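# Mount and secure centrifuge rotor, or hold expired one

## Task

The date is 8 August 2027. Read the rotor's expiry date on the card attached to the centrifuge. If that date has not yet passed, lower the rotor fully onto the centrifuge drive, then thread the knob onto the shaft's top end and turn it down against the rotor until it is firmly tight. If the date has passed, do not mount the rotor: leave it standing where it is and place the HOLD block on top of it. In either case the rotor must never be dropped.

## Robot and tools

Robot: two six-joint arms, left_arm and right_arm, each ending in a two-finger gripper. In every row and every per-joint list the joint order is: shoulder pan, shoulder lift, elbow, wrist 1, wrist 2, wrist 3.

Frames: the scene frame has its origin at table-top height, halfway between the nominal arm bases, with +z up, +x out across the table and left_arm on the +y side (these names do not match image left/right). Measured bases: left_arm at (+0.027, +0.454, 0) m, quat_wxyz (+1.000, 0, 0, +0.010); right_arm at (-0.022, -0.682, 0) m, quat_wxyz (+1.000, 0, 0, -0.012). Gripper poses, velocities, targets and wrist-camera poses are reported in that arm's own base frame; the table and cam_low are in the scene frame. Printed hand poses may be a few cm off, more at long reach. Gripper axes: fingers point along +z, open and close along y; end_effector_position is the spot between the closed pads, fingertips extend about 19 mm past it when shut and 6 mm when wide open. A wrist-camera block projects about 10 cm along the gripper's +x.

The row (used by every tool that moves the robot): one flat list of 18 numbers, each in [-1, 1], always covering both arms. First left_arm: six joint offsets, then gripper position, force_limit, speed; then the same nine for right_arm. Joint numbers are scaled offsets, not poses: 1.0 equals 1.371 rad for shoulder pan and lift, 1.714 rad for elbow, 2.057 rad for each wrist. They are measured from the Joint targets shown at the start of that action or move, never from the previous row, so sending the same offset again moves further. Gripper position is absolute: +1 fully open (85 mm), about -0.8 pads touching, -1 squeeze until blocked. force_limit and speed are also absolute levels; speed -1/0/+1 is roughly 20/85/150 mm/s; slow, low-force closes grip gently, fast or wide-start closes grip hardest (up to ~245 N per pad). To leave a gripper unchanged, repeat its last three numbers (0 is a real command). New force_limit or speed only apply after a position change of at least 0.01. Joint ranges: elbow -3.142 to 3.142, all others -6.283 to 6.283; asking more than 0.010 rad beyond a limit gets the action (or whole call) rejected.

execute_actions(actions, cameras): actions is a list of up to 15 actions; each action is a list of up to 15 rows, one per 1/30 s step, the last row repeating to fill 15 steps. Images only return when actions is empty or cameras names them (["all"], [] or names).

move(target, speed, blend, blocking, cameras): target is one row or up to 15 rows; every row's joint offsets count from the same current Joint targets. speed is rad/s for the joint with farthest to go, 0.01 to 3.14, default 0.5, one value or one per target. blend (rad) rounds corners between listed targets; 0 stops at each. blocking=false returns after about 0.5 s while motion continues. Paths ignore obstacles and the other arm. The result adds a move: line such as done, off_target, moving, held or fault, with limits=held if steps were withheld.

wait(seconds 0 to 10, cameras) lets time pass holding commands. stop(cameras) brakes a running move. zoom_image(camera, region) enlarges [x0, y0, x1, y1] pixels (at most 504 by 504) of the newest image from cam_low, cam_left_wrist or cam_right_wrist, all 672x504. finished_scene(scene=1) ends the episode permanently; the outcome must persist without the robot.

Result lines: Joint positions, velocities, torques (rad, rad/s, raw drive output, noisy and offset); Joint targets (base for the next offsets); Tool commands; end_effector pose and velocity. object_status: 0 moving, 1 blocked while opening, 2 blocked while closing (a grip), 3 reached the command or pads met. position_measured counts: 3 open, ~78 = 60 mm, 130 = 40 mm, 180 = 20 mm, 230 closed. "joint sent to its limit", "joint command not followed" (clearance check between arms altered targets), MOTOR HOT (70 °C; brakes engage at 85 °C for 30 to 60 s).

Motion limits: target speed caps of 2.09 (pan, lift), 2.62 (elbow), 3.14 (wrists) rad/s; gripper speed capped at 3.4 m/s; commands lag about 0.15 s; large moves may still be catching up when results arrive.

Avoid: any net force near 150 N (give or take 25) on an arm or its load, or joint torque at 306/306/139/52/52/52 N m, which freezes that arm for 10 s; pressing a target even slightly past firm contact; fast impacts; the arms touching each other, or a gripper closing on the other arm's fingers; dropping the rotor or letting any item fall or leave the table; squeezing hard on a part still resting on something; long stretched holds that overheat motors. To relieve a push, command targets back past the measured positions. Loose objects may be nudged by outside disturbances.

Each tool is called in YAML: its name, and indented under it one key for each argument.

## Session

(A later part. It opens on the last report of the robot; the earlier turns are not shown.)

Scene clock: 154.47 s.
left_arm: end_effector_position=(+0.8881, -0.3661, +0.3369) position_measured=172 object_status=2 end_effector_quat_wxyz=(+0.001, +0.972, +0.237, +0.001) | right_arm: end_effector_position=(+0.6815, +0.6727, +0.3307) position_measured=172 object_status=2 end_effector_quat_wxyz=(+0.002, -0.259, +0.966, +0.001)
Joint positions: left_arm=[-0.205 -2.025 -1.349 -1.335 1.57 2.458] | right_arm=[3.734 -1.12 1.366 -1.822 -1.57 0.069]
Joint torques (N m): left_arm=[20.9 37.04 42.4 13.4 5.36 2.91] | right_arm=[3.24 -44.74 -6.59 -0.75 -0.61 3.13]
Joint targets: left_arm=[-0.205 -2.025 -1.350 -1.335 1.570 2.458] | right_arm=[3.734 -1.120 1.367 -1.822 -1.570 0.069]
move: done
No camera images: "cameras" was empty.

wait:
  seconds: 0
  cameras: ["all"]

zoom_image:
  camera: "cam_low"
  region: [330, 190, 390, 250]

zoom_image:
  camera: "cam_left_wrist"
  region: [160, 140, 560, 440]

zoom_image:
  camera: "cam_right_wrist"
  region: [160, 140, 560, 440]

Scene clock: 155.47 s.
left_arm: end_effector_position=(+0.8880, -0.3660, +0.3362) position_measured=172 object_status=2 end_effector_quat_wxyz=(+0.001, +0.972, +0.237, +0.001) | right_arm: end_effector_position=(+0.6815, +0.6726, +0.3299) position_measured=172 object_status=2 end_effector_quat_wxyz=(+0.002, -0.259, +0.966, +0.001)
Joint positions: left_arm=[-0.205 -2.025 -1.35 -1.335 1.57 2.458] | right_arm=[3.734 -1.12 1.367 -1.822 -1.57 0.069]
Joint torques (N m): left_arm=[28.59 0.73 20.51 10.04 5.74 1.48] | right_arm=[-21.69 -15.04 6.16 7.12 -5.06 1.72]
Joint targets: left_arm=[-0.205 -2.025 -1.350 -1.335 1.570 2.458] | right_arm=[3.734 -1.120 1.367 -1.822 -1.570 0.069]
Tool commands: left_gripper/position=-0.97 left_gripper/force_limit=+1.0 left_gripper/speed=-1.0 right_gripper/position=-0.97 right_gripper/force_limit=+1.0 right_gripper/speed=-1.0
camera_calibration:
cam_left_wrist: T_world_to_cam=[[0.455256, -0.890231, -0.015176, -0.714162], [-0.83259, -0.431695, 0.347036, 0.483525], [-0.315493, -0.145355, -0.937729, 0.672586], [0, 0, 0, 1]] pos_world=[0.939901, -0.32927, 0.452065]
cam_right_wrist: T_world_to_cam=[[-0.510577, 0.859791, -0.00835326, -0.221187], [0.804203, 0.480959, 0.349194, -0.964259], [0.304252, 0.171573, -0.937013, 0.116467], [0, 0, 0, 1]] pos_world=[0.627091, 0.633962, 0.443997]

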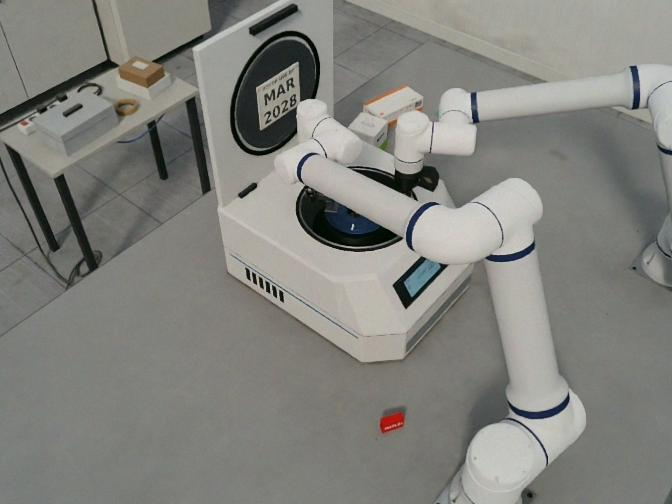

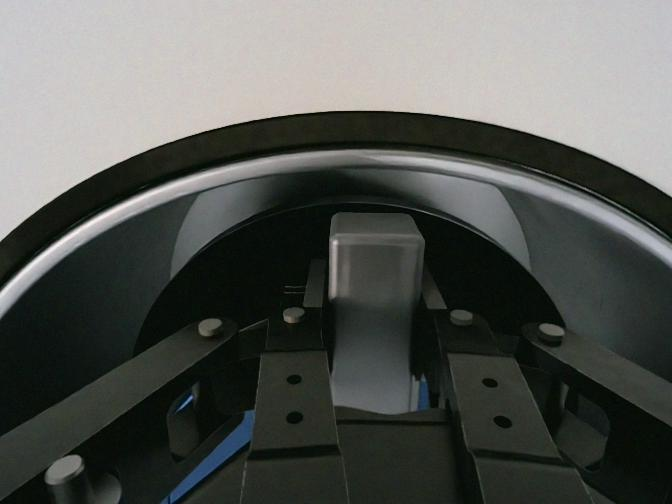

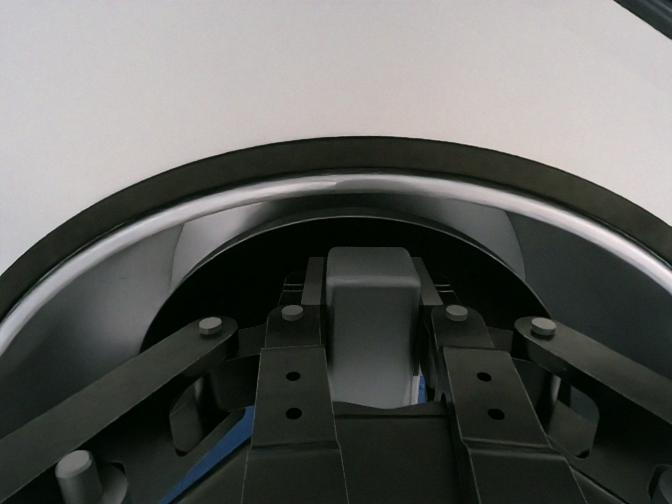

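Scaled by 8.400.

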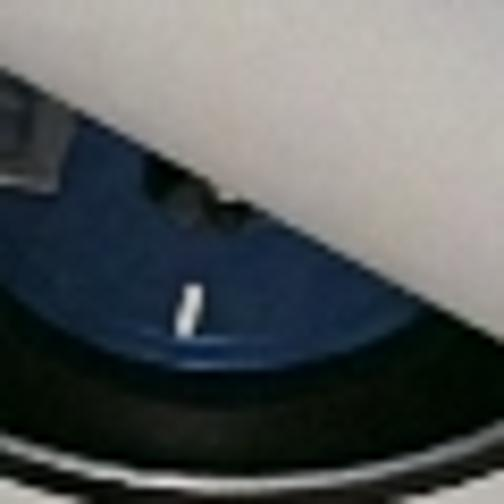

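Scaled by 1.260.

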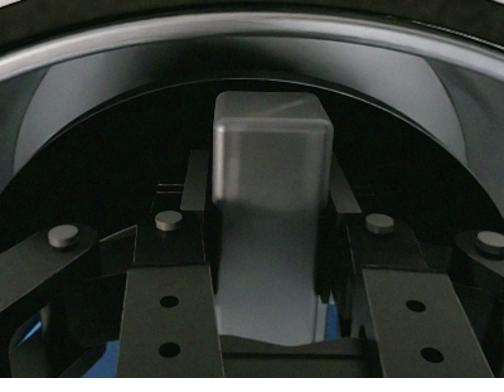

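Scaled by 1.260.

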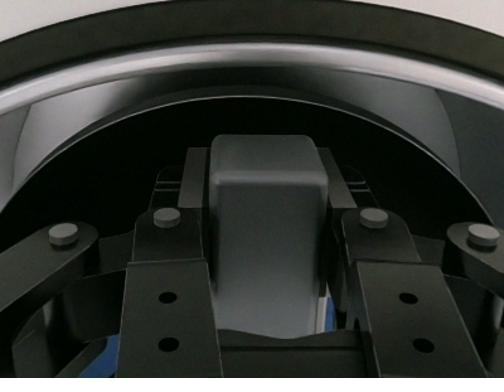

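move:
  target: [-0.00018, 0.00166, 0.00276, -0.00342, 0, 0, -0.97, 1.0, -1, -0.00005, -0.00082, -0.00373, 0.00366, 0, 0, -0.97, 1.0, -1]
  speed: 0.05
  cameras: ["all"]

Scene clock: 157.50 s.
left_arm: end_effector_position=(+0.8876, -0.3661, +0.3404) position_measured=172 object_status=2 end_effector_quat_wxyz=(+0.001, +0.972, +0.237, +0.001) | right_arm: end_effector_position=(+0.6819, +0.6726, +0.3340) position_measured=172 object_status=2 end_effector_quat_wxyz=(+0.002, -0.259, +0.966, +0.001)
Joint positions: left_arm=[-0.205 -2.023 -1.345 -1.342 1.57 2.458] | right_arm=[3.734 -1.121 1.361 -1.814 -1.57 0.069]
Joint torques (N m): left_arm=[1.05 164.57 127.12 5.46 1.63 -1.51] | right_arm=[-6.16 -116.17 -69.38 -4.91 -1.41 -1.45]
Joint targets: left_arm=[-0.205 -2.023 -1.345 -1.342 1.570 2.458] | right_arm=[3.734 -1.121 1.360 -1.814 -1.570 0.069]
move: done
camera_calibration:
cam_left_wrist: T_world_to_cam=[[0.45508, -0.890317, -0.0154393, -0.713749], [-0.83258, -0.431589, 0.34719, 0.481682], [-0.315772, -0.145145, -0.937668, 0.676593], [0, 0, 0, 1]] pos_world=[0.939501, -0.32937, 0.456165]
cam_right_wrist: T_world_to_cam=[[-0.510413, 0.859887, -0.00857456, -0.221015], [0.804422, 0.480966, 0.348678, -0.965889], [0.303948, 0.171072, -0.937203, 0.120688], [0, 0, 0, 1]] pos_world=[0.62749, 0.633962, 0.447999]

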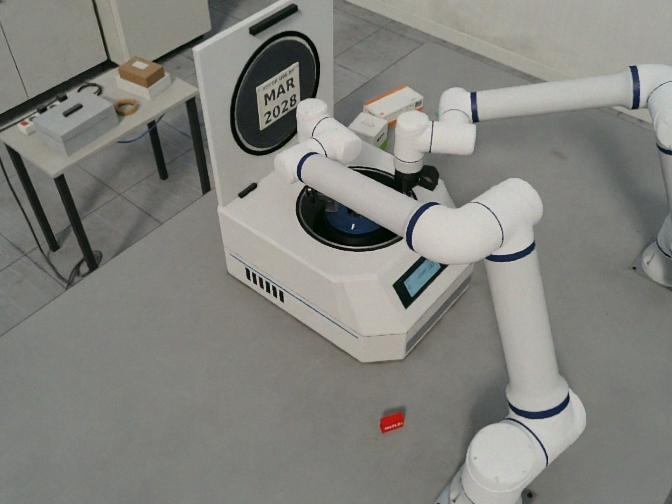

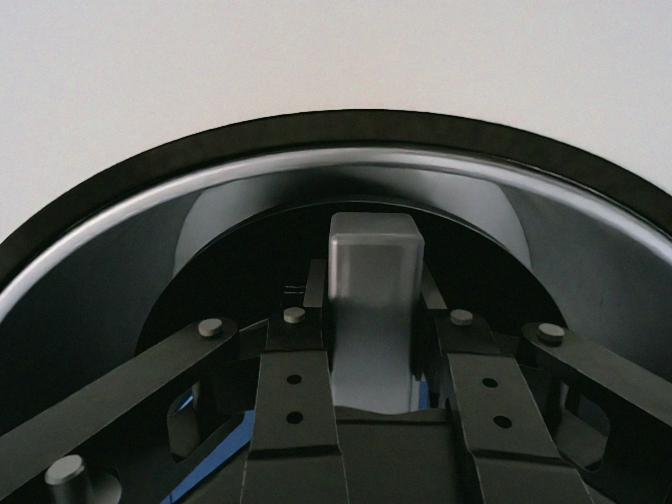

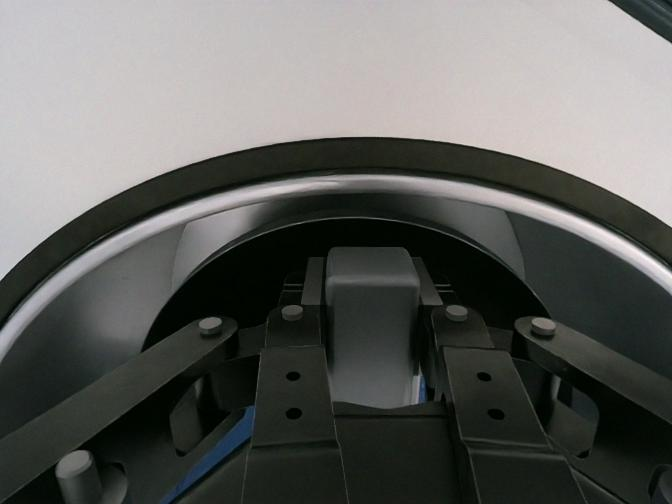

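move:
  target:
    - [-0.00135, -0.00186, 0.00222, -0.00062, 0, 0.00674, -0.97, 1.0, -1, 0.00171, 0.0009, -0.00107, 0.00029, 0, 0.00878, -0.97, 1.0, -1]
    - [-0.00135, -0.00276, -0.00006, 0.00188, 0, 0.00674, -0.97, 1.0, -1, 0.00171, 0.00186, 0.00115, -0.0022, 0, 0.00878, -0.97, 1.0, -1]
  speed: [0.05, 0.01]
  cameras: []

Scene clock: 161.03 s.
left_arm: end_effector_position=(+0.8885, -0.3682, +0.3379) position_measured=172 object_status=2 end_effector_quat_wxyz=(+0.001, +0.973, +0.229, +0.001) | right_arm: end_effector_position=(+0.6810, +0.6748, +0.3316) position_measured=172 object_status=2 end_effector_quat_wxyz=(+0.002, -0.251, +0.968, +0.001)
Joint positions: left_arm=[-0.207 -2.026 -1.345 -1.339 1.57 2.472] | right_arm=[3.736 -1.119 1.362 -1.819 -1.57 0.087]
Joint torques (N m): left_arm=[-13.79 103.03 65.56 8.38 -1.29 2.95] | right_arm=[2.29 -63.87 -34.83 -19.09 0.43 3.66]
Joint targets: left_arm=[-0.207 -2.026 -1.345 -1.338 1.570 2.472] | right_arm=[3.736 -1.119 1.362 -1.819 -1.570 0.087]
move: done
No camera images: "cameras" was empty.

move:
  target:
    - [0, 0.0009, 0.00228, -0.0025, 0, 0, -0.97, 1.0, -1, 0, -0.00096, -0.00222, 0.00249, 0, 0, -0.97, 1.0, -1]
    - [-0.00135, -0.00096, 0.0045, -0.00312, 0, 0.00674, -0.97, 1.0, -1, 0.00171, -0.00006, -0.00329, 0.00278, 0, 0.00878, -0.97, 1.0, -1]
    - [-0.00135, -0.00186, 0.00222, -0.00062, 0, 0.00674, -0.97, 1.0, -1, 0.00171, 0.0009, -0.00107, 0.00029, 0, 0.00878, -0.97, 1.0, -1]
  speed: [0.03, 0.05, 0.01]
  cameras: []

Scene clock: 163.53 s.
left_arm: end_effector_position=(+0.8894, -0.3701, +0.3379) position_measured=172 object_status=2 end_effector_quat_wxyz=(+0.001, +0.975, +0.221, +0.001) | right_arm: end_effector_position=(+0.6801, +0.6768, +0.3316) position_measured=172 object_status=2 end_effector_quat_wxyz=(+0.002, -0.244, +0.970, +0.001)
Joint positions: left_arm=[-0.209 -2.029 -1.341 -1.34 1.57 2.486] | right_arm=[3.738 -1.118 1.36 -1.818 -1.57 0.105]
Joint torques (N m): left_arm=[-21.55 104.72 65.6 7.44 -0.84 3.6] | right_arm=[-0.06 -60.09 -36.76 -21.66 -2.65 3.73]
Joint targets: left_arm=[-0.209 -2.029 -1.342 -1.340 1.570 2.486] | right_arm=[3.738 -1.117 1.360 -1.818 -1.570 0.105]
move: done
No camera images: "cameras" was empty.

move:
  target:
    - [0, 0.0009, 0.00228, -0.0025, 0, 0, -0.97, 1.0, -1, 0, -0.00096, -0.00222, 0.00249, 0, 0, -0.97, 1.0, -1]
    - [-0.00125, -0.00116, 0.00472, -0.00317, 0, 0.0068, -0.97, 1.0, -1, 0.00174, -0.00032, -0.00299, 0.0027, 0, 0.00878, -0.97, 1.0, -1]
    - [-0.00125, -0.00206, 0.00244, -0.00067, 0, 0.0068, -0.97, 1.0, -1, 0.00174, 0.00064, -0.00077, 0.00021, 0, 0.00878, -0.97, 1.0, -1]
  speed: [0.03, 0.05, 0.01]
  cameras: []

Scene clock: 166.10 s.
left_arm: end_effector_position=(+0.8904, -0.3720, +0.3379) position_measured=172 object_status=2 end_effector_quat_wxyz=(+0.001, +0.977, +0.214, +0.001) | right_arm: end_effector_position=(+0.6789, +0.6788, +0.3316) position_measured=172 object_status=2 end_effector_quat_wxyz=(+0.002, -0.236, +0.972, +0.001)
Joint positions: left_arm=[-0.211 -2.032 -1.337 -1.341 1.57 2.5] | right_arm=[3.741 -1.117 1.359 -1.818 -1.57 0.123]
Joint torques (N m): left_arm=[-5.25 101.05 67.24 9.31 -0.77 3.53] | right_arm=[1.7 -63.49 -33.25 -16.96 -0.78 3.52]
Joint targets: left_arm=[-0.211 -2.032 -1.337 -1.341 1.570 2.500] | right_arm=[3.741 -1.116 1.359 -1.818 -1.570 0.123]
move: done
No camera images: "cameras" was empty.

move:
  target:
    - [0, 0.0009, 0.00228, -0.0025, 0, 0, -0.97, 1.0, -1, 0, -0.00096, -0.00222, 0.00249, 0, 0, -0.97, 1.0, -1]
    - [-0.00125, -0.00106, 0.0046, -0.00314, 0, 0.0068, -0.97, 1.0, -1, 0.00174, -0.0002, -0.00314, 0.00274, 0, 0.00878, -0.97, 1.0, -1]
    - [-0.00125, -0.00196, 0.00232, -0.00064, 0, 0.0068, -0.97, 1.0, -1, 0.00174, 0.00076, -0.00092, 0.00025, 0, 0.00878, -0.97, 1.0, -1]
  speed: [0.03, 0.05, 0.01]
  cameras: []

Scene clock: 168.27 s.
left_arm: end_effector_position=(+0.8914, -0.3739, +0.3379) position_measured=172 object_status=2 end_effector_quat_wxyz=(+0.001, +0.979, +0.206, +0.001) | right_arm: end_effector_position=(+0.6778, +0.6808, +0.3317) position_measured=172 object_status=2 end_effector_quat_wxyz=(+0.002, -0.228, +0.974, +0.001)
Joint positions: left_arm=[-0.212 -2.034 -1.333 -1.343 1.57 2.514] | right_arm=[3.743 -1.116 1.357 -1.817 -1.57 0.141]
Joint torques (N m): left_arm=[-1.35 93.68 67.53 10.72 -0.77 3.57] | right_arm=[3.14 -65.89 -31.48 -15.03 0.29 3.67]
Joint targets: left_arm=[-0.212 -2.035 -1.333 -1.342 1.570 2.514] | right_arm=[3.743 -1.115 1.358 -1.817 -1.570 0.141]
move: done
No camera images: "cameras" was empty.

move:
  target:
    - [0, 0.0009, 0.00228, -0.0025, 0, 0, -0.97, 1.0, -1, 0, -0.00096, -0.00222, 0.00249, 0, 0, -0.97, 1.0, -1]
    - [-0.00125, -0.00106, 0.0046, -0.00314, 0, 0.0068, -0.97, 1.0, -1, 0.00174, -0.0002, -0.00314, 0.00274, 0, 0.00878, -0.97, 1.0, -1]
    - [-0.00125, -0.00196, 0.00232, -0.00064, 0, 0.0068, -0.97, 1.0, -1, 0.00174, 0.00076, -0.00092, 0.00025, 0, 0.00878, -0.97, 1.0, -1]
  speed: [0.03, 0.05, 0.01]
  cameras: []

move:
  target:
    - [0, 0.0009, 0.00228, -0.0025, 0, 0, -0.97, 1.0, -1, 0, -0.00096, -0.00222, 0.00249, 0, 0, -0.97, 1.0, -1]
    - [-0.00125, -0.00106, 0.0046, -0.00314, 0, 0.0068, -0.97, 1.0, -1, 0.00174, -0.0002, -0.00314, 0.00274, 0, 0.00878, -0.97, 1.0, -1]
    - [-0.00125, -0.00196, 0.00232, -0.00064, 0, 0.0068, -0.97, 1.0, -1, 0.00174, 0.00076, -0.00092, 0.00025, 0, 0.00878, -0.97, 1.0, -1]
  speed: [0.03, 0.05, 0.01]
  cameras: []

Scene clock: 170.80 s.
left_arm: end_effector_position=(+0.8923, -0.3758, +0.3378) position_measured=172 object_status=2 end_effector_quat_wxyz=(+0.001, +0.980, +0.198, +0.001) | right_arm: end_effector_position=(+0.6767, +0.6827, +0.3317) position_measured=172 object_status=2 end_effector_quat_wxyz=(+0.002, -0.221, +0.975, +0.001)
Joint positions: left_arm=[-0.214 -2.037 -1.329 -1.344 1.57 2.528] | right_arm=[3.745 -1.115 1.356 -1.817 -1.57 0.159]
Joint torques (N m): left_arm=[5.02 89.26 70.2 12.51 -0.99 3.63] | right_arm=[4.01 -70.2 -30.14 -10.78 -1.69 3.66]
Joint targets: left_arm=[-0.214 -2.037 -1.329 -1.344 1.570 2.528] | right_arm=[3.745 -1.114 1.356 -1.817 -1.570 0.159]
move: done
No camera images: "cameras" was empty.

Scene clock: 172.77 s.
left_arm: end_effector_position=(+0.8933, -0.3776, +0.3378) position_measured=172 object_status=2 end_effector_quat_wxyz=(+0.001, +0.982, +0.191, +0.001) | right_arm: end_effector_position=(+0.6756, +0.6847, +0.3317) position_measured=172 object_status=2 end_effector_quat_wxyz=(+0.002, -0.213, +0.977, +0.001)
Joint positions: left_arm=[-0.216 -2.04 -1.325 -1.345 1.57 2.542] | right_arm=[3.748 -1.114 1.354 -1.816 -1.57 0.177]
Joint torques (N m): left_arm=[16.77 79.53 69.07 13.51 1.79 3.84] | right_arm=[7.56 -74.82 -28.46 -6.42 -2.69 3.77]
Joint targets: left_arm=[-0.216 -2.040 -1.325 -1.345 1.570 2.542] | right_arm=[3.748 -1.113 1.354 -1.816 -1.570 0.177]
move: done
No camera images: "cameras" was empty.

move:
  target:
    - [0, 0.0009, 0.00228, -0.0025, 0, 0, -0.97, 1.0, -1, 0, -0.00096, -0.00222, 0.00249, 0, 0, -0.97, 1.0, -1]
    - [-0.00151, -0.00061, 0.00411, -0.00303, 0, 0.00664, -0.97, 1.0, -1, 0.00166, 0.0004, -0.00382, 0.00292, 0, 0.00875, -0.97, 1.0, -1]
    - [-0.00151, -0.00151, 0.00183, -0.00053, 0, 0.00664, -0.97, 1.0, -1, 0.00166, 0.00136, -0.0016, 0.00043, 0, 0.00875, -0.97, 1.0, -1]
  speed: [0.03, 0.05, 0.01]
  cameras: []

move:
  target:
    - [0, 0.0009, 0.00228, -0.0025, 0, 0, -0.97, 1.0, -1, 0, -0.00096, -0.00222, 0.00249, 0, 0, -0.97, 1.0, -1]
    - [-0.00135, -0.00096, 0.0045, -0.00312, 0, 0.00674, -0.97, 1.0, -1, 0.00171, -0.00006, -0.00329, 0.00278, 0, 0.00878, -0.97, 1.0, -1]
    - [-0.00135, -0.00186, 0.00222, -0.00062, 0, 0.00674, -0.97, 1.0, -1, 0.00171, 0.0009, -0.00107, 0.00029, 0, 0.00878, -0.97, 1.0, -1]
  speed: [0.03, 0.05, 0.01]
  cameras: ["cam_low"]

Scene clock: 175.40 s.
left_arm: end_effector_position=(+0.8937, -0.3798, +0.3378) position_measured=172 object_status=2 end_effector_quat_wxyz=(+0.001, +0.983, +0.183, +0.001) | right_arm: end_effector_position=(+0.6750, +0.6869, +0.3317) position_measured=172 object_status=2 end_effector_quat_wxyz=(+0.002, -0.205, +0.979, +0.001)
Joint positions: left_arm=[-0.218 -2.042 -1.322 -1.346 1.57 2.556] | right_arm=[3.75 -1.112 1.351 -1.815 -1.57 0.195]
Joint torques (N m): left_arm=[-2.09 96.6 65.78 10.63 2.3 3.71] | right_arm=[2.11 -66.28 -31.77 -15.58 0.08 3.86]
Joint targets: left_arm=[-0.218 -2.042 -1.322 -1.346 1.570 2.556] | right_arm=[3.750 -1.111 1.352 -1.815 -1.570 0.195]
move: done
No camera images: "cameras" was empty.

Scene clock: 177.37 s.
left_arm: end_effector_position=(+0.8945, -0.3818, +0.3378) position_measured=172 object_status=2 end_effector_quat_wxyz=(+0.001, +0.985, +0.175, +0.001) | right_arm: end_effector_position=(+0.6740, +0.6889, +0.3317) position_measured=172 object_status=2 end_effector_quat_wxyz=(+0.002, -0.198, +0.980, +0.001)
Joint positions: left_arm=[-0.22 -2.044 -1.318 -1.348 1.57 2.57] | right_arm=[3.753 -1.11 1.35 -1.815 -1.57 0.213]
Joint torques (N m): left_arm=[2.38 89.84 65.28 11.04 -1.35 3.42] | right_arm=[3.97 -67.85 -30.59 -11.94 -2.81 3.78]
Joint targets: left_arm=[-0.220 -2.045 -1.318 -1.347 1.570 2.570] | right_arm=[3.752 -1.110 1.350 -1.815 -1.570 0.213]
move: done
Images, in order (width x height): cam_low 672x504.

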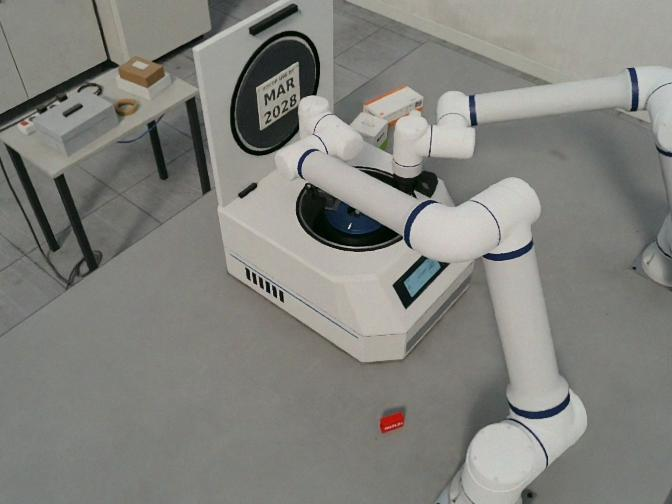

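move:
  target:
    - [0, 0.0009, 0.00228, -0.0025, 0, 0, -0.97, 1.0, -1, 0, -0.00096, -0.00222, 0.00249, 0, 0, -0.97, 1.0, -1]
    - [0.012775, 0.019182, -0.019531, 0.00349, 0, -0.065289, -0.97, 1.0, -1, -0.01665, -0.009241, 0.007635, -0.000203, 0, -0.084914, -0.97, 1.0, -1]
    - [0.012775, 0.018282, -0.021811, 0.00599, 0, -0.065289, -0.97, 1.0, -1, -0.01665, -0.008281, 0.009855, -0.002693, 0, -0.084914, -0.97, 1.0, -1]
  speed: [0.03, 0.15, 0.01]
  cameras: []

Scene clock: 183.17 s.
left_arm: end_effector_position=(+0.8860, -0.3629, +0.3375) position_measured=172 object_status=2 end_effector_quat_wxyz=(+0.001, +0.968, +0.249, +0.001) | right_arm: end_effector_position=(+0.6837, +0.6694, +0.3313) position_measured=172 object_status=2 end_effector_quat_wxyz=(+0.002, -0.271, +0.962, +0.001)
Joint positions: left_arm=[-0.202 -2.019 -1.356 -1.335 1.57 2.435] | right_arm=[3.73 -1.122 1.367 -1.82 -1.57 0.038]
Joint torques (N m): left_arm=[24.05 123.71 90.23 10.31 -1.06 -4.91] | right_arm=[-10.93 -100.18 -49.92 -11.97 -0.76 -4.97]
Joint targets: left_arm=[-0.202 -2.019 -1.356 -1.335 1.570 2.435] | right_arm=[3.730 -1.122 1.367 -1.820 -1.570 0.038]
move: done
No camera images: "cameras" was empty.

move:
  target: [0, -0.00028, -0.00071, 0.00078, 0, 0, -0.97, 1.0, -1, 0, 0.0003, 0.00069, -0.00078, 0, 0, -0.97, 1.0, -1]
  speed: 0.01
  cameras: []

Scene clock: 184.07 s.
left_arm: end_effector_position=(+0.8860, -0.3629, +0.3365) position_measured=172 object_status=2 end_effector_quat_wxyz=(+0.001, +0.968, +0.249, +0.001) | right_arm: end_effector_position=(+0.6837, +0.6694, +0.3303) position_measured=172 object_status=2 end_effector_quat_wxyz=(+0.002, -0.271, +0.962, +0.001)
Joint positions: left_arm=[-0.202 -2.02 -1.357 -1.334 1.57 2.435] | right_arm=[3.73 -1.121 1.368 -1.822 -1.57 0.038]
Joint torques (N m): left_arm=[22.89 124.26 90.37 9.43 -1.33 -4.86] | right_arm=[-9.72 -99.1 -50.4 -12.18 -0.32 -4.7]
Joint targets: left_arm=[-0.202 -2.020 -1.357 -1.334 1.570 2.435] | right_arm=[3.730 -1.121 1.368 -1.822 -1.570 0.038]
move: done
No camera images: "cameras" was empty.

move:
  target: [0, -0.00056, -0.00142, 0.00156, 0, 0, -0.97, 1.0, -1, 0, 0.0006, 0.00138, -0.00156, 0, 0, -0.97, 1.0, -1]
  speed: 0.01
  cameras: []

Scene clock: 184.90 s.
left_arm: end_effector_position=(+0.8860, -0.3629, +0.3345) position_measured=172 object_status=2 end_effector_quat_wxyz=(+0.001, +0.968, +0.249, +0.001) | right_arm: end_effector_position=(+0.6837, +0.6694, +0.3283) position_measured=172 object_status=2 end_effector_quat_wxyz=(+0.002, -0.271, +0.962, +0.001)
Joint positions: left_arm=[-0.202 -2.021 -1.359 -1.33 1.57 2.435] | right_arm=[3.73 -1.12 1.37 -1.825 -1.57 0.038]
Joint torques (N m): left_arm=[22.65 121.77 87.09 10.26 -0.88 -5.08] | right_arm=[-9.23 -98.57 -50.06 -12.23 -0.11 -4.44]
Joint targets: left_arm=[-0.202 -2.021 -1.359 -1.330 1.570 2.435] | right_arm=[3.730 -1.120 1.370 -1.825 -1.570 0.038]
move: done
No camera images: "cameras" was empty.

move:
  target: [0, -0.00034, -0.00085, 0.00094, 0, 0, -0.97, 1.0, -1, 0, 0.00036, 0.00083, -0.00094, 0, 0, -0.97, 1.0, -1]
  speed: 0.01
  cameras: []

Scene clock: 185.80 s.
left_arm: end_effector_position=(+0.8860, -0.3629, +0.3334) position_measured=172 object_status=2 end_effector_quat_wxyz=(+0.001, +0.968, +0.249, +0.001) | right_arm: end_effector_position=(+0.6837, +0.6694, +0.3273) position_measured=172 object_status=2 end_effector_quat_wxyz=(+0.002, -0.271, +0.962, +0.001)
Joint positions: left_arm=[-0.202 -2.021 -1.361 -1.328 1.57 2.435] | right_arm=[3.73 -1.12 1.372 -1.827 -1.57 0.038]
Joint torques (N m): left_arm=[18.95 100.99 71.5 9.42 -1.15 -4.87] | right_arm=[-7.22 -85.91 -40.13 -12.96 0.44 -4.13]
Joint targets: left_arm=[-0.202 -2.021 -1.361 -1.328 1.570 2.435] | right_arm=[3.730 -1.120 1.372 -1.827 -1.570 0.038]
move: done
No camera images: "cameras" was empty.

move:
  target: [0, -0.00017, -0.00043, 0.00047, 0, 0, -0.97, 1.0, -1, 0, 0.00018, 0.00042, -0.00047, 0, 0, -0.97, 1.0, -1]
  speed: 0.01
  cameras: ["all"]

Scene clock: 186.77 s.
left_arm: end_effector_position=(+0.8860, -0.3629, +0.3328) position_measured=172 object_status=2 end_effector_quat_wxyz=(+0.001, +0.968, +0.249, +0.001) | right_arm: end_effector_position=(+0.6837, +0.6694, +0.3266) position_measured=172 object_status=2 end_effector_quat_wxyz=(+0.002, -0.271, +0.962, +0.001)
Joint positions: left_arm=[-0.202 -2.021 -1.362 -1.327 1.57 2.435] | right_arm=[3.73 -1.12 1.372 -1.828 -1.57 0.038]
Joint torques (N m): left_arm=[20.22 70.25 50.69 8.84 -0.96 -4.75] | right_arm=[-6.85 -60.43 -27.44 -12.57 0.77 -3.93]
Joint targets: left_arm=[-0.202 -2.021 -1.362 -1.327 1.570 2.435] | right_arm=[3.730 -1.120 1.372 -1.828 -1.570 0.038]
move: done
camera_calibration:
cam_left_wrist: T_world_to_cam=[[0.47809, -0.87818, -0.0151598, -0.726387], [-0.821143, -0.453031, 0.347113, 0.466419], [-0.311695, -0.153503, -0.937701, 0.662873], [0, 0, 0, 1]] pos_world=[0.93689, -0.324844, 0.448665]
cam_right_wrist: T_world_to_cam=[[-0.53292, 0.846123, -0.00850484, -0.192874], [0.791234, 0.50186, 0.349407, -0.9685], [0.29991, 0.179477, -0.936932, 0.110825], [0, 0, 0, 1]] pos_world=[0.630286, 0.629357, 0.440596]

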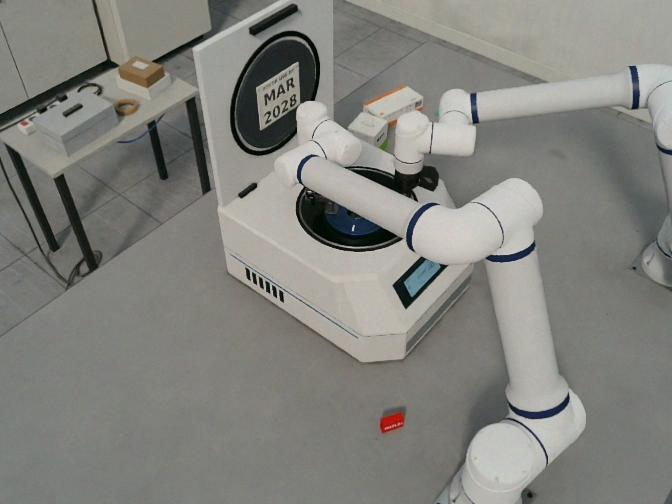

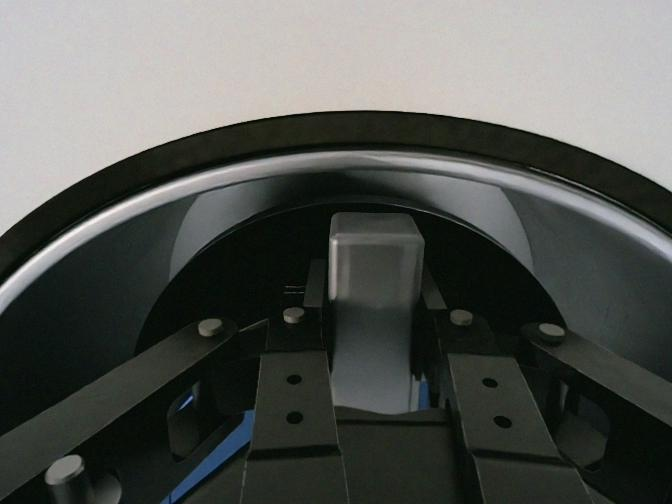

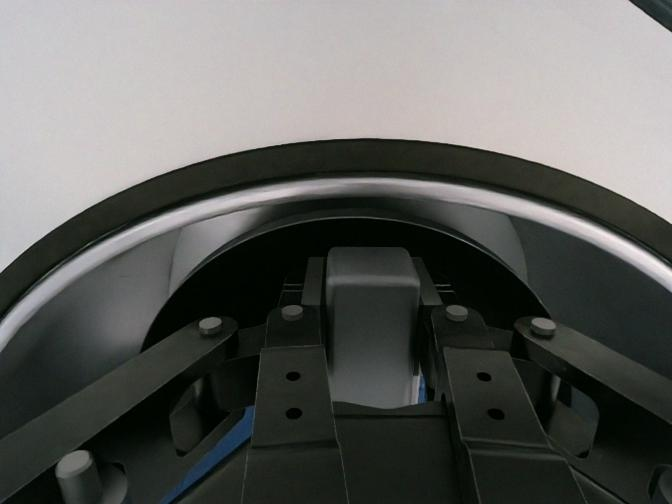

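move:
  target:
    - [0, 0, 0, 0, 0, 0, 0.1, 1.0, -1, 0, 0, 0, 0, 0, 0, 0.1, 1.0, -1]
    - [0, 0.021516, 0.129434, -0.122192, 0, 0, 0.1, 1.0, -1, 0, -0.023461, -0.127348, 0.12175, 0, 0, 0.1, 1.0, -1]
  speed: [0.1, 0.15]
  cameras: ["all"]

Scene clock: 194.60 s.
left_arm: end_effector_position=(+0.8860, -0.3629, +0.4824) position_measured=117 object_status=3 end_effector_quat_wxyz=(+0.001, +0.968, +0.249, +0.001) | right_arm: end_effector_position=(+0.6839, +0.6695, +0.4762) position_measured=117 object_status=3 end_effector_quat_wxyz=(+0.002, -0.271, +0.962, +0.001)
Joint positions: left_arm=[-0.202 -1.992 -1.14 -1.579 1.57 2.435] | right_arm=[3.73 -1.152 1.154 -1.578 -1.57 0.038]
Joint torques (N m): left_arm=[2.14 128.3 95.79 1.67 2.76 -4.03] | right_arm=[1.45 -82.61 -50.93 -1.34 -2.97 -2.02]
Joint targets: left_arm=[-0.202 -1.992 -1.140 -1.579 1.570 2.435] | right_arm=[3.730 -1.152 1.154 -1.577 -1.570 0.038]
move: done
camera_calibration:
cam_left_wrist: T_world_to_cam=[[0.478088, -0.878179, -0.0153039, -0.724079], [-0.821108, -0.453068, 0.347147, 0.414508], [-0.311791, -0.153401, -0.937686, 0.803298], [0, 0, 0, 1]] pos_world=[0.93699, -0.324844, 0.598265]
cam_right_wrist: T_world_to_cam=[[-0.53291, 0.846129, -0.00853432, -0.191572], [0.791272, 0.501883, 0.349287, -1.02095], [0.299825, 0.179385, -0.936977, 0.25105], [0, 0, 0, 1]] pos_world=[0.630486, 0.629456, 0.590197]

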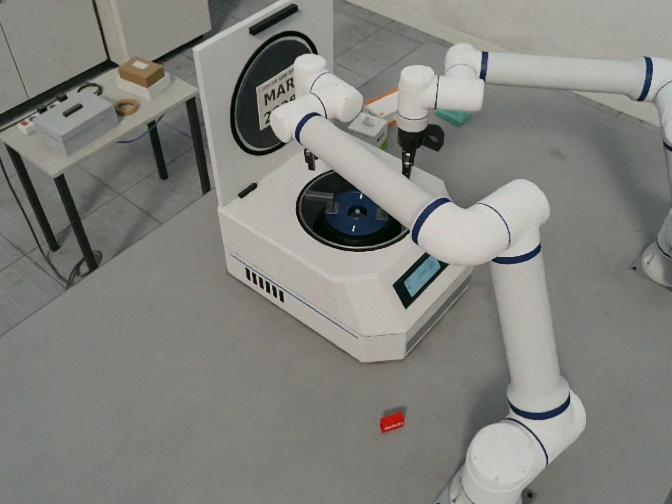

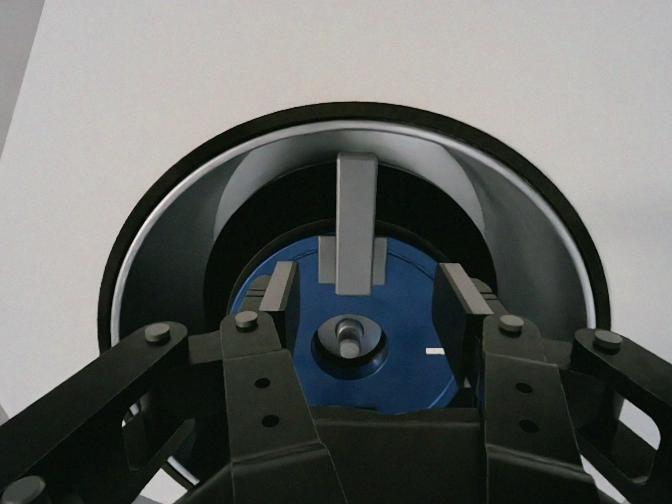

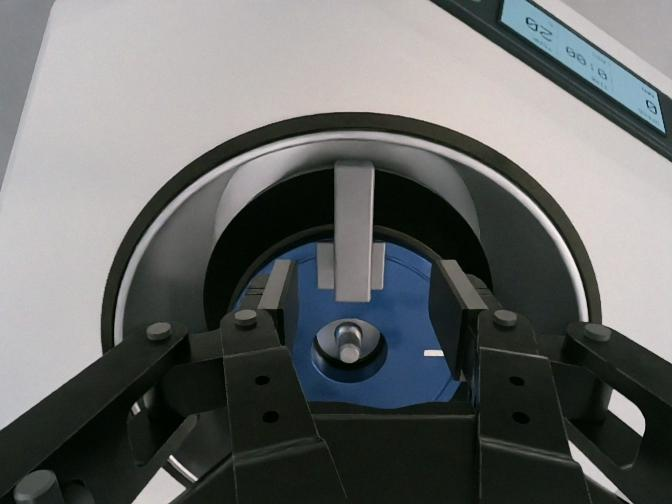

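zoom_image:
  camera: "cam_left_wrist"
  region: [230, 220, 470, 420]

zoom_image:
  camera: "cam_low"
  region: [280, 150, 440, 270]

Scaled by 2.100.

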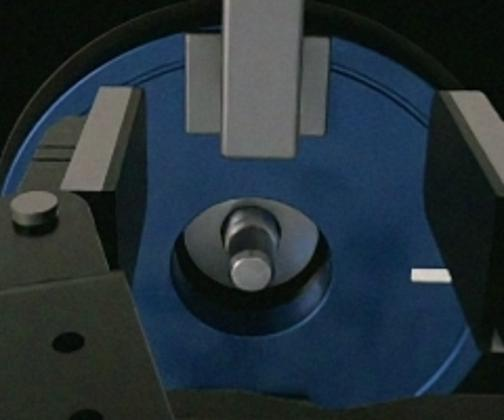

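Scaled by 3.150.

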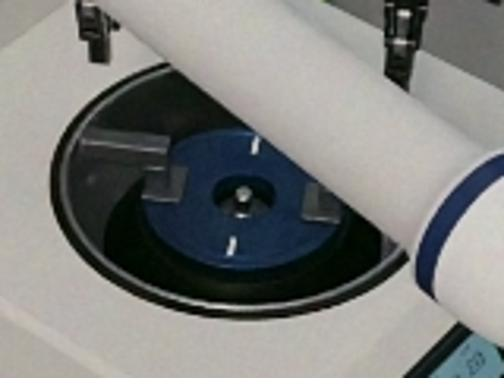

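move:
  target: [0.25748, 0.29183, -0.27013, 0.0299, 0, 0, 0.1, 1.0, -1, -0.36887, -0.38279, 0.38401, -0.0628, 0, -1.0, 0.9, 1.0, -1]
  speed: 1.0
  cameras: []

move:
  target: [0, 0, 0, 0, 0, 0, 0.1, 1.0, -1, 0, 0.102445, 0.173814, -0.213111, 0, -1.0, 0.9, 1.0, -1]
  speed: 1.0
  cameras: ["cam_low", "cam_right_wrist"]

Scene clock: 199.17 s.
left_arm: end_effector_position=(+0.7199, -0.0702, +0.5001) position_measured=117 object_status=3 end_effector_quat_wxyz=(+0.000, +0.910, +0.416, +0.000) | right_arm: end_effector_position=(+0.6021, +0.2279, +0.4497) position_measured=16 object_status=3 end_effector_quat_wxyz=(+0.000, +0.868, -0.497, +0.000)
Joint positions: left_arm=[0.151 -1.592 -1.603 -1.517 1.57 2.435] | right_arm=[3.224 -1.677 1.812 -1.707 -1.57 -2.019]
Joint torques (N m): left_arm=[18.86 84.85 66.97 6.08 2.63 -4.2] | right_arm=[-14.98 -46.33 -31.76 -11.6 -2.86 -5]
Joint targets: left_arm=[0.151 -1.592 -1.603 -1.517 1.570 2.435] | right_arm=[3.224 -1.677 1.812 -1.707 -1.570 -2.019]
move: done
No camera images: "cameras" was empty.

Scene clock: 201.93 s.
left_arm: end_effector_position=(+0.7199, -0.0702, +0.5001) position_measured=117 object_status=3 end_effector_quat_wxyz=(+0.000, +0.910, +0.416, +0.000) | right_arm: end_effector_position=(+0.6021, +0.2279, +0.2199) position_measured=16 object_status=3 end_effector_quat_wxyz=(+0.000, +0.874, +0.487, +0.000)
Joint positions: left_arm=[0.151 -1.592 -1.603 -1.517 1.57 2.435] | right_arm=[3.224 -1.536 2.11 -2.145 -1.57 -4.076]
Joint torques (N m): left_arm=[19.28 85.58 67.3 6.48 2.82 -3.87] | right_arm=[-13.8 -28.41 -26.59 -11.54 -2.67 -4.89]
Joint targets: left_arm=[0.151 -1.592 -1.603 -1.517 1.570 2.435] | right_arm=[3.224 -1.536 2.110 -2.145 -1.570 -4.076]
move: done
camera_calibration:
cam_right_wrist: T_world_to_cam=[[0.856653, -0.515803, -0.00964344, -0.389729], [-0.481361, -0.805896, 0.344706, 0.420156], [-0.185572, -0.290652, -0.938661, 0.514349], [0, 0, 0, 1]] pos_world=[0.631558, 0.287075, 0.33421]
Images, in order (width x height): cam_low 672x504, cam_right_wrist 672x504.

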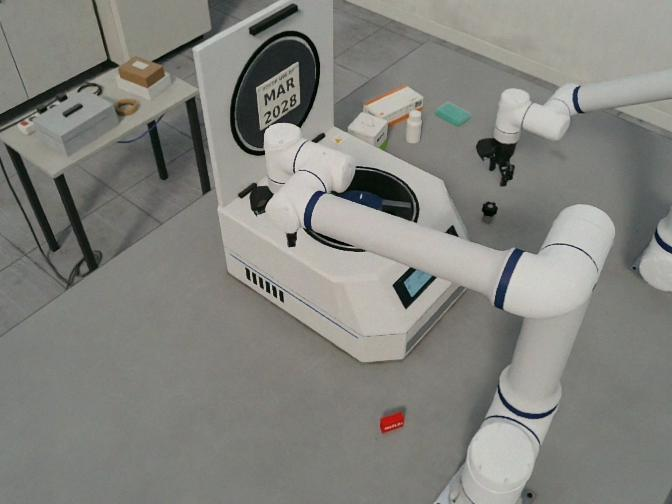

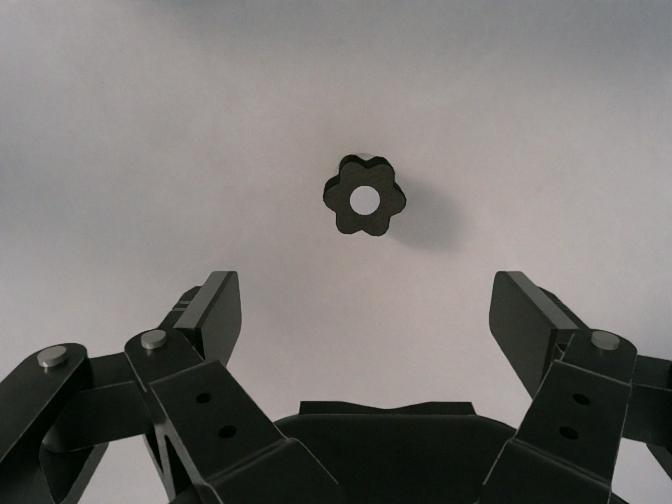

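zoom_image:
  camera: "cam_right_wrist"
  region: [305, 140, 425, 260]

Scaled by 4.200.

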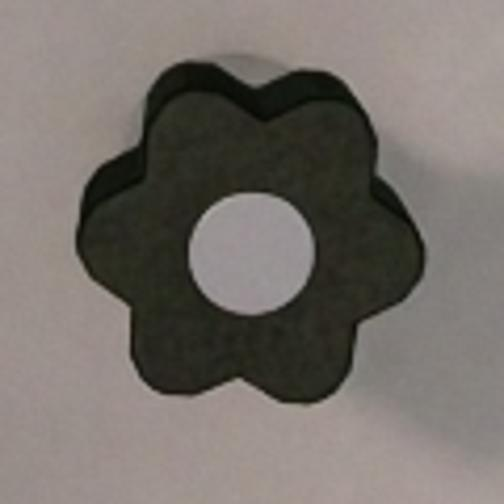

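move:
  target: [0, 0, 0, 0, 0, 0, 0.1, 1.0, -1, 0, 0, 0, 0, 0, -0.74186, 0.9, 1.0, -1]
  speed: 1.2
  cameras: ["cam_right_wrist"]

zoom_image:
  camera: "cam_right_wrist"
  region: [266, 100, 466, 300]

Scene clock: 208.13 s.
left_arm: end_effector_position=(+0.7199, -0.0702, +0.5001) position_measured=117 object_status=3 end_effector_quat_wxyz=(+0.000, +0.910, +0.416, +0.000) | right_arm: end_effector_position=(+0.6021, +0.2279, +0.2199) position_measured=16 object_status=3 end_effector_quat_wxyz=(+0.000, +0.295, +0.955, +0.000)
Joint positions: left_arm=[0.151 -1.592 -1.603 -1.517 1.57 2.435] | right_arm=[3.224 -1.536 2.11 -2.145 -1.57 -5.602]
Joint torques (N m): left_arm=[19.81 84.87 67.78 6.55 2.31 -3.08] | right_arm=[-10.76 -27.72 -26.63 -11.24 -2.55 -4.55]
Joint targets: left_arm=[0.151 -1.592 -1.603 -1.517 1.570 2.435] | right_arm=[3.224 -1.536 2.110 -2.145 -1.570 -5.602]
move: done
camera_calibration:
cam_right_wrist: T_world_to_cam=[[0.553523, 0.832788, -0.00870929, -0.514723], [0.783357, -0.51706, 0.344964, -0.407109], [0.282778, -0.197768, -0.938576, 0.211231], [0, 0, 0, 1]] pos_world=[0.544091, 0.25993, 0.334212]
Images, in order (width x height): cam_right_wrist 672x504.

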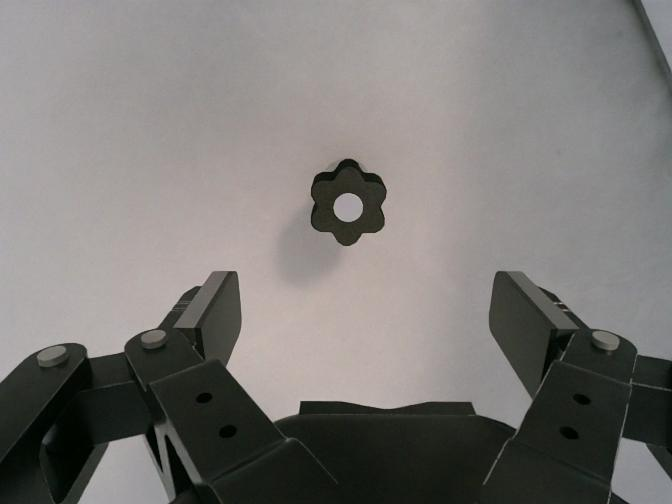

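Scaled by 2.520.

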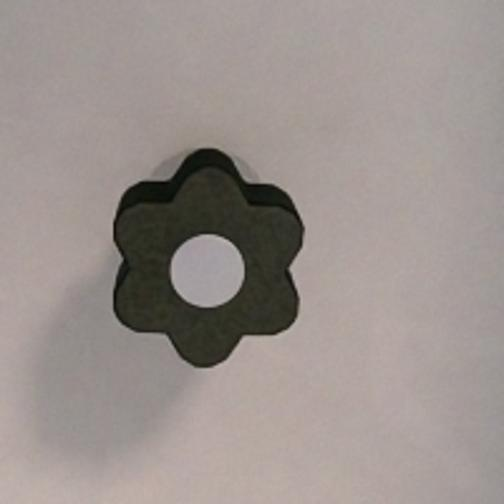

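move:
  target: [0, 0, 0, 0, 0, 0, 0.1, 1.0, -1, -0.007844, 0.081676, 0.043693, -0.090844, 0, -0.005228, 0.9, 1.0, -1]
  speed: 0.3
  cameras: ["cam_right_wrist"]

Scene clock: 211.23 s.
left_arm: end_effector_position=(+0.7199, -0.0702, +0.5001) position_measured=117 object_status=3 end_effector_quat_wxyz=(+0.000, +0.910, +0.416, +0.000) | right_arm: end_effector_position=(+0.6071, +0.2216, +0.1300) position_measured=16 object_status=3 end_effector_quat_wxyz=(+0.000, +0.295, +0.956, +0.000)
Joint positions: left_arm=[0.151 -1.592 -1.603 -1.517 1.57 2.435] | right_arm=[3.213 -1.424 2.185 -2.332 -1.57 -5.613]
Joint torques (N m): left_arm=[19.08 83.72 68.64 6.12 2.61 -3.1] | right_arm=[-15.4 -34.21 -21.59 -11.64 -2.18 -4.73]
Joint targets: left_arm=[0.151 -1.592 -1.603 -1.517 1.570 2.435] | right_arm=[3.213 -1.424 2.185 -2.332 -1.570 -5.613]
move: done
camera_calibration:
cam_right_wrist: T_world_to_cam=[[0.553326, 0.832919, -0.00871025, -0.51295], [0.783495, -0.516886, 0.344912, -0.383412], [0.282782, -0.197673, -0.938594, 0.124267], [0, 0, 0, 1]] pos_world=[0.54909, 0.25363, 0.244412]
Images, in order (width x height): cam_right_wrist 672x504.

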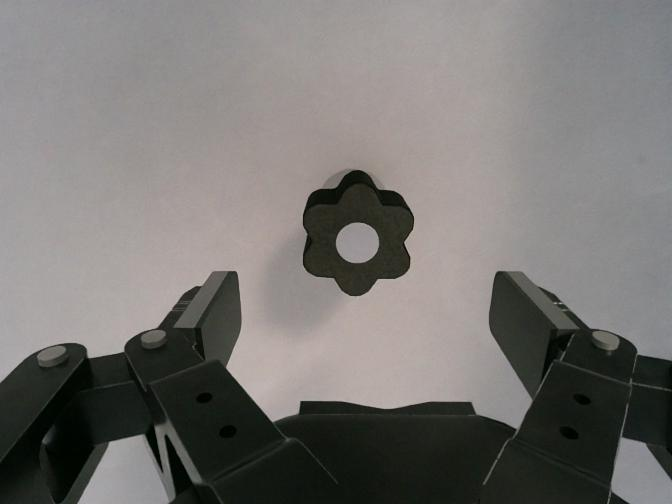

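move:
  target: [0, 0, 0, 0, 0, 0, 0.1, 1.0, -1, 0, 0.067157, 0.023461, -0.064309, 0, 0, 0.9, 1.0, -1]
  speed: 0.15
  cameras: ["cam_right_wrist", "cam_low"]

Scene clock: 214.03 s.
left_arm: end_effector_position=(+0.7199, -0.0702, +0.5001) position_measured=117 object_status=3 end_effector_quat_wxyz=(+0.000, +0.910, +0.416, +0.000) | right_arm: end_effector_position=(+0.6071, +0.2216, +0.0681) position_measured=16 object_status=3 end_effector_quat_wxyz=(+0.000, +0.295, +0.956, +0.000)
Joint positions: left_arm=[0.151 -1.592 -1.603 -1.517 1.57 2.435] | right_arm=[3.213 -1.332 2.225 -2.464 -1.57 -5.613]
Joint torques (N m): left_arm=[16.88 84.68 69.06 6.38 2.6 -2.77] | right_arm=[-13.99 -33.03 -17.81 -12.02 -2.24 -4.53]
Joint targets: left_arm=[0.151 -1.592 -1.603 -1.517 1.570 2.435] | right_arm=[3.213 -1.332 2.225 -2.464 -1.570 -5.613]
move: done
camera_calibration:
cam_right_wrist: T_world_to_cam=[[0.553326, 0.832919, -0.00871025, -0.51349], [0.783495, -0.516886, 0.344912, -0.362028], [0.282782, -0.197673, -0.938594, 0.0660737], [0, 0, 0, 1]] pos_world=[0.54909, 0.25363, 0.182412]
Images, in order (width x height): cam_low 672x504, cam_right_wrist 672x504.

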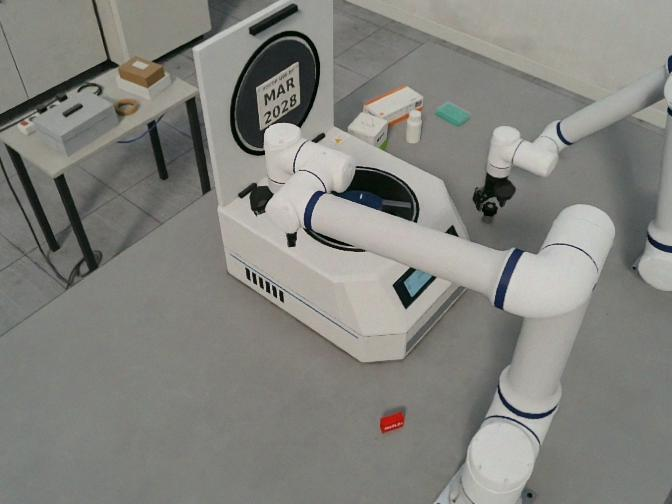

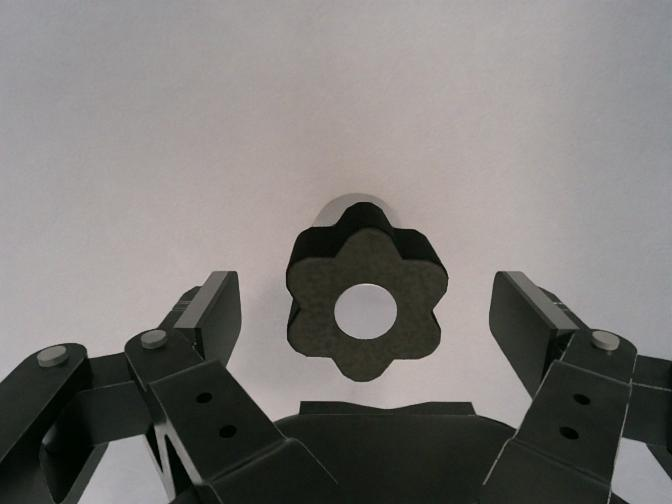

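zoom_image:
  camera: "cam_right_wrist"
  region: [266, 180, 466, 400]

Scaled by 2.291.

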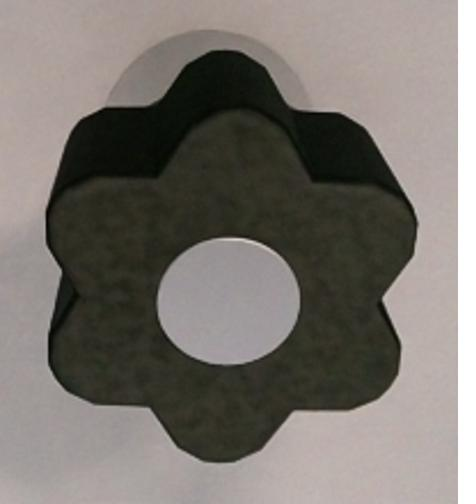

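move:
  target:
    - [0, 0, 0, 0, 0, 0, 0.1, 1.0, -1, 0, 0.018936, 0.004856, -0.016667, 0, 0, 0.9, 1.0, -1]
    - [0, 0, 0, 0, 0, 0, 0.1, 1.0, -1, 0, 0.018936, 0.004856, -0.016667, 0, 0, -1, -0.1, -1]
  speed: 0.1
  cameras: ["cam_right_wrist"]

Scene clock: 218.53 s.
left_arm: end_effector_position=(+0.7199, -0.0702, +0.5001) position_measured=117 object_status=3 end_effector_quat_wxyz=(+0.000, +0.910, +0.416, +0.000) | right_arm: end_effector_position=(+0.6071, +0.2216, +0.0520) position_measured=108 object_status=0 end_effector_quat_wxyz=(+0.000, +0.295, +0.956, +0.000)
Joint positions: left_arm=[0.151 -1.592 -1.603 -1.517 1.57 2.435] | right_arm=[3.213 -1.306 2.234 -2.499 -1.57 -5.613]
Joint torques (N m): left_arm=[19.07 84.5 69.86 6.14 1.94 -2.43] | right_arm=[-4.72 -36.2 -17.59 -9.22 -2 -4.68]
Joint targets: left_arm=[0.151 -1.592 -1.603 -1.517 1.570 2.435] | right_arm=[3.213 -1.306 2.234 -2.499 -1.570 -5.613]
move: done
camera_calibration:
cam_right_wrist: T_world_to_cam=[[0.553326, 0.832919, -0.00871025, -0.513631], [0.783495, -0.516886, 0.344912, -0.356475], [0.282782, -0.197673, -0.938594, 0.0509623], [0, 0, 0, 1]] pos_world=[0.54909, 0.25363, 0.166312]
Images, in order (width x height): cam_right_wrist 672x504.

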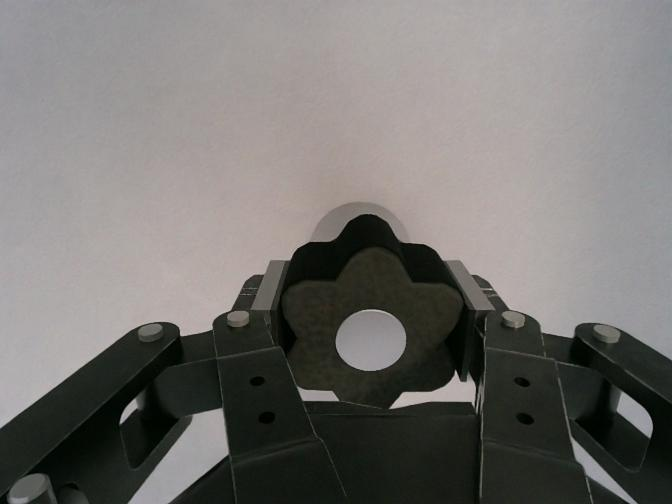

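move:
  target: [0, 0, 0, 0, 0, 0, 0.1, 1.0, -1, 0, -0.267083, -0.248044, 0.384696, 0, 0, -1, -0.1, -1]
  speed: 0.5
  cameras: ["cam_right_wrist"]

Scene clock: 221.83 s.
left_arm: end_effector_position=(+0.7199, -0.0702, +0.5001) position_measured=117 object_status=3 end_effector_quat_wxyz=(+0.000, +0.910, +0.416, +0.000) | right_arm: end_effector_position=(+0.6072, +0.2216, +0.4495) position_measured=108 object_status=2 end_effector_quat_wxyz=(+0.000, +0.295, +0.956, +0.000)
Joint positions: left_arm=[0.151 -1.592 -1.603 -1.517 1.57 2.435] | right_arm=[3.213 -1.672 1.809 -1.707 -1.57 -5.613]
Joint torques (N m): left_arm=[18.64 82.62 70.36 5.65 2.5 -2.06] | right_arm=[2.93 -47.67 -53.29 -1.23 -1.68 -4.61]
Joint targets: left_arm=[0.151 -1.592 -1.603 -1.517 1.570 2.435] | right_arm=[3.213 -1.672 1.809 -1.707 -1.570 -5.613]
move: done
camera_calibration:
cam_right_wrist: T_world_to_cam=[[0.55331, 0.832931, -0.00865854, -0.510246], [0.783474, -0.516869, 0.344986, -0.493724], [0.282874, -0.197668, -0.938568, 0.424052], [0, 0, 0, 1]] pos_world=[0.54919, 0.25363, 0.563912]
Images, in order (width x height): cam_right_wrist 672x504.

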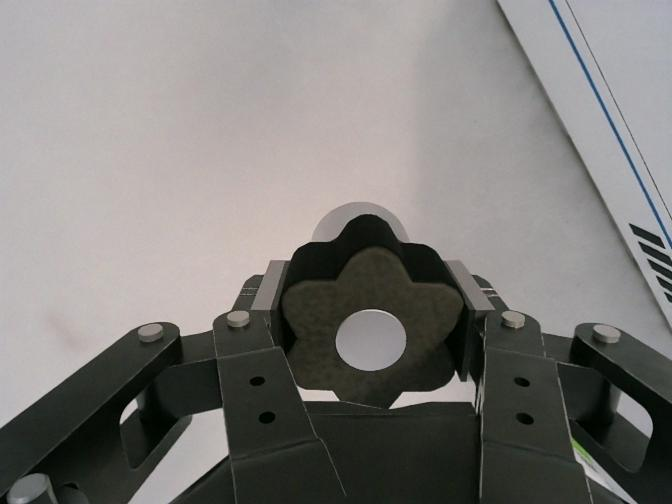

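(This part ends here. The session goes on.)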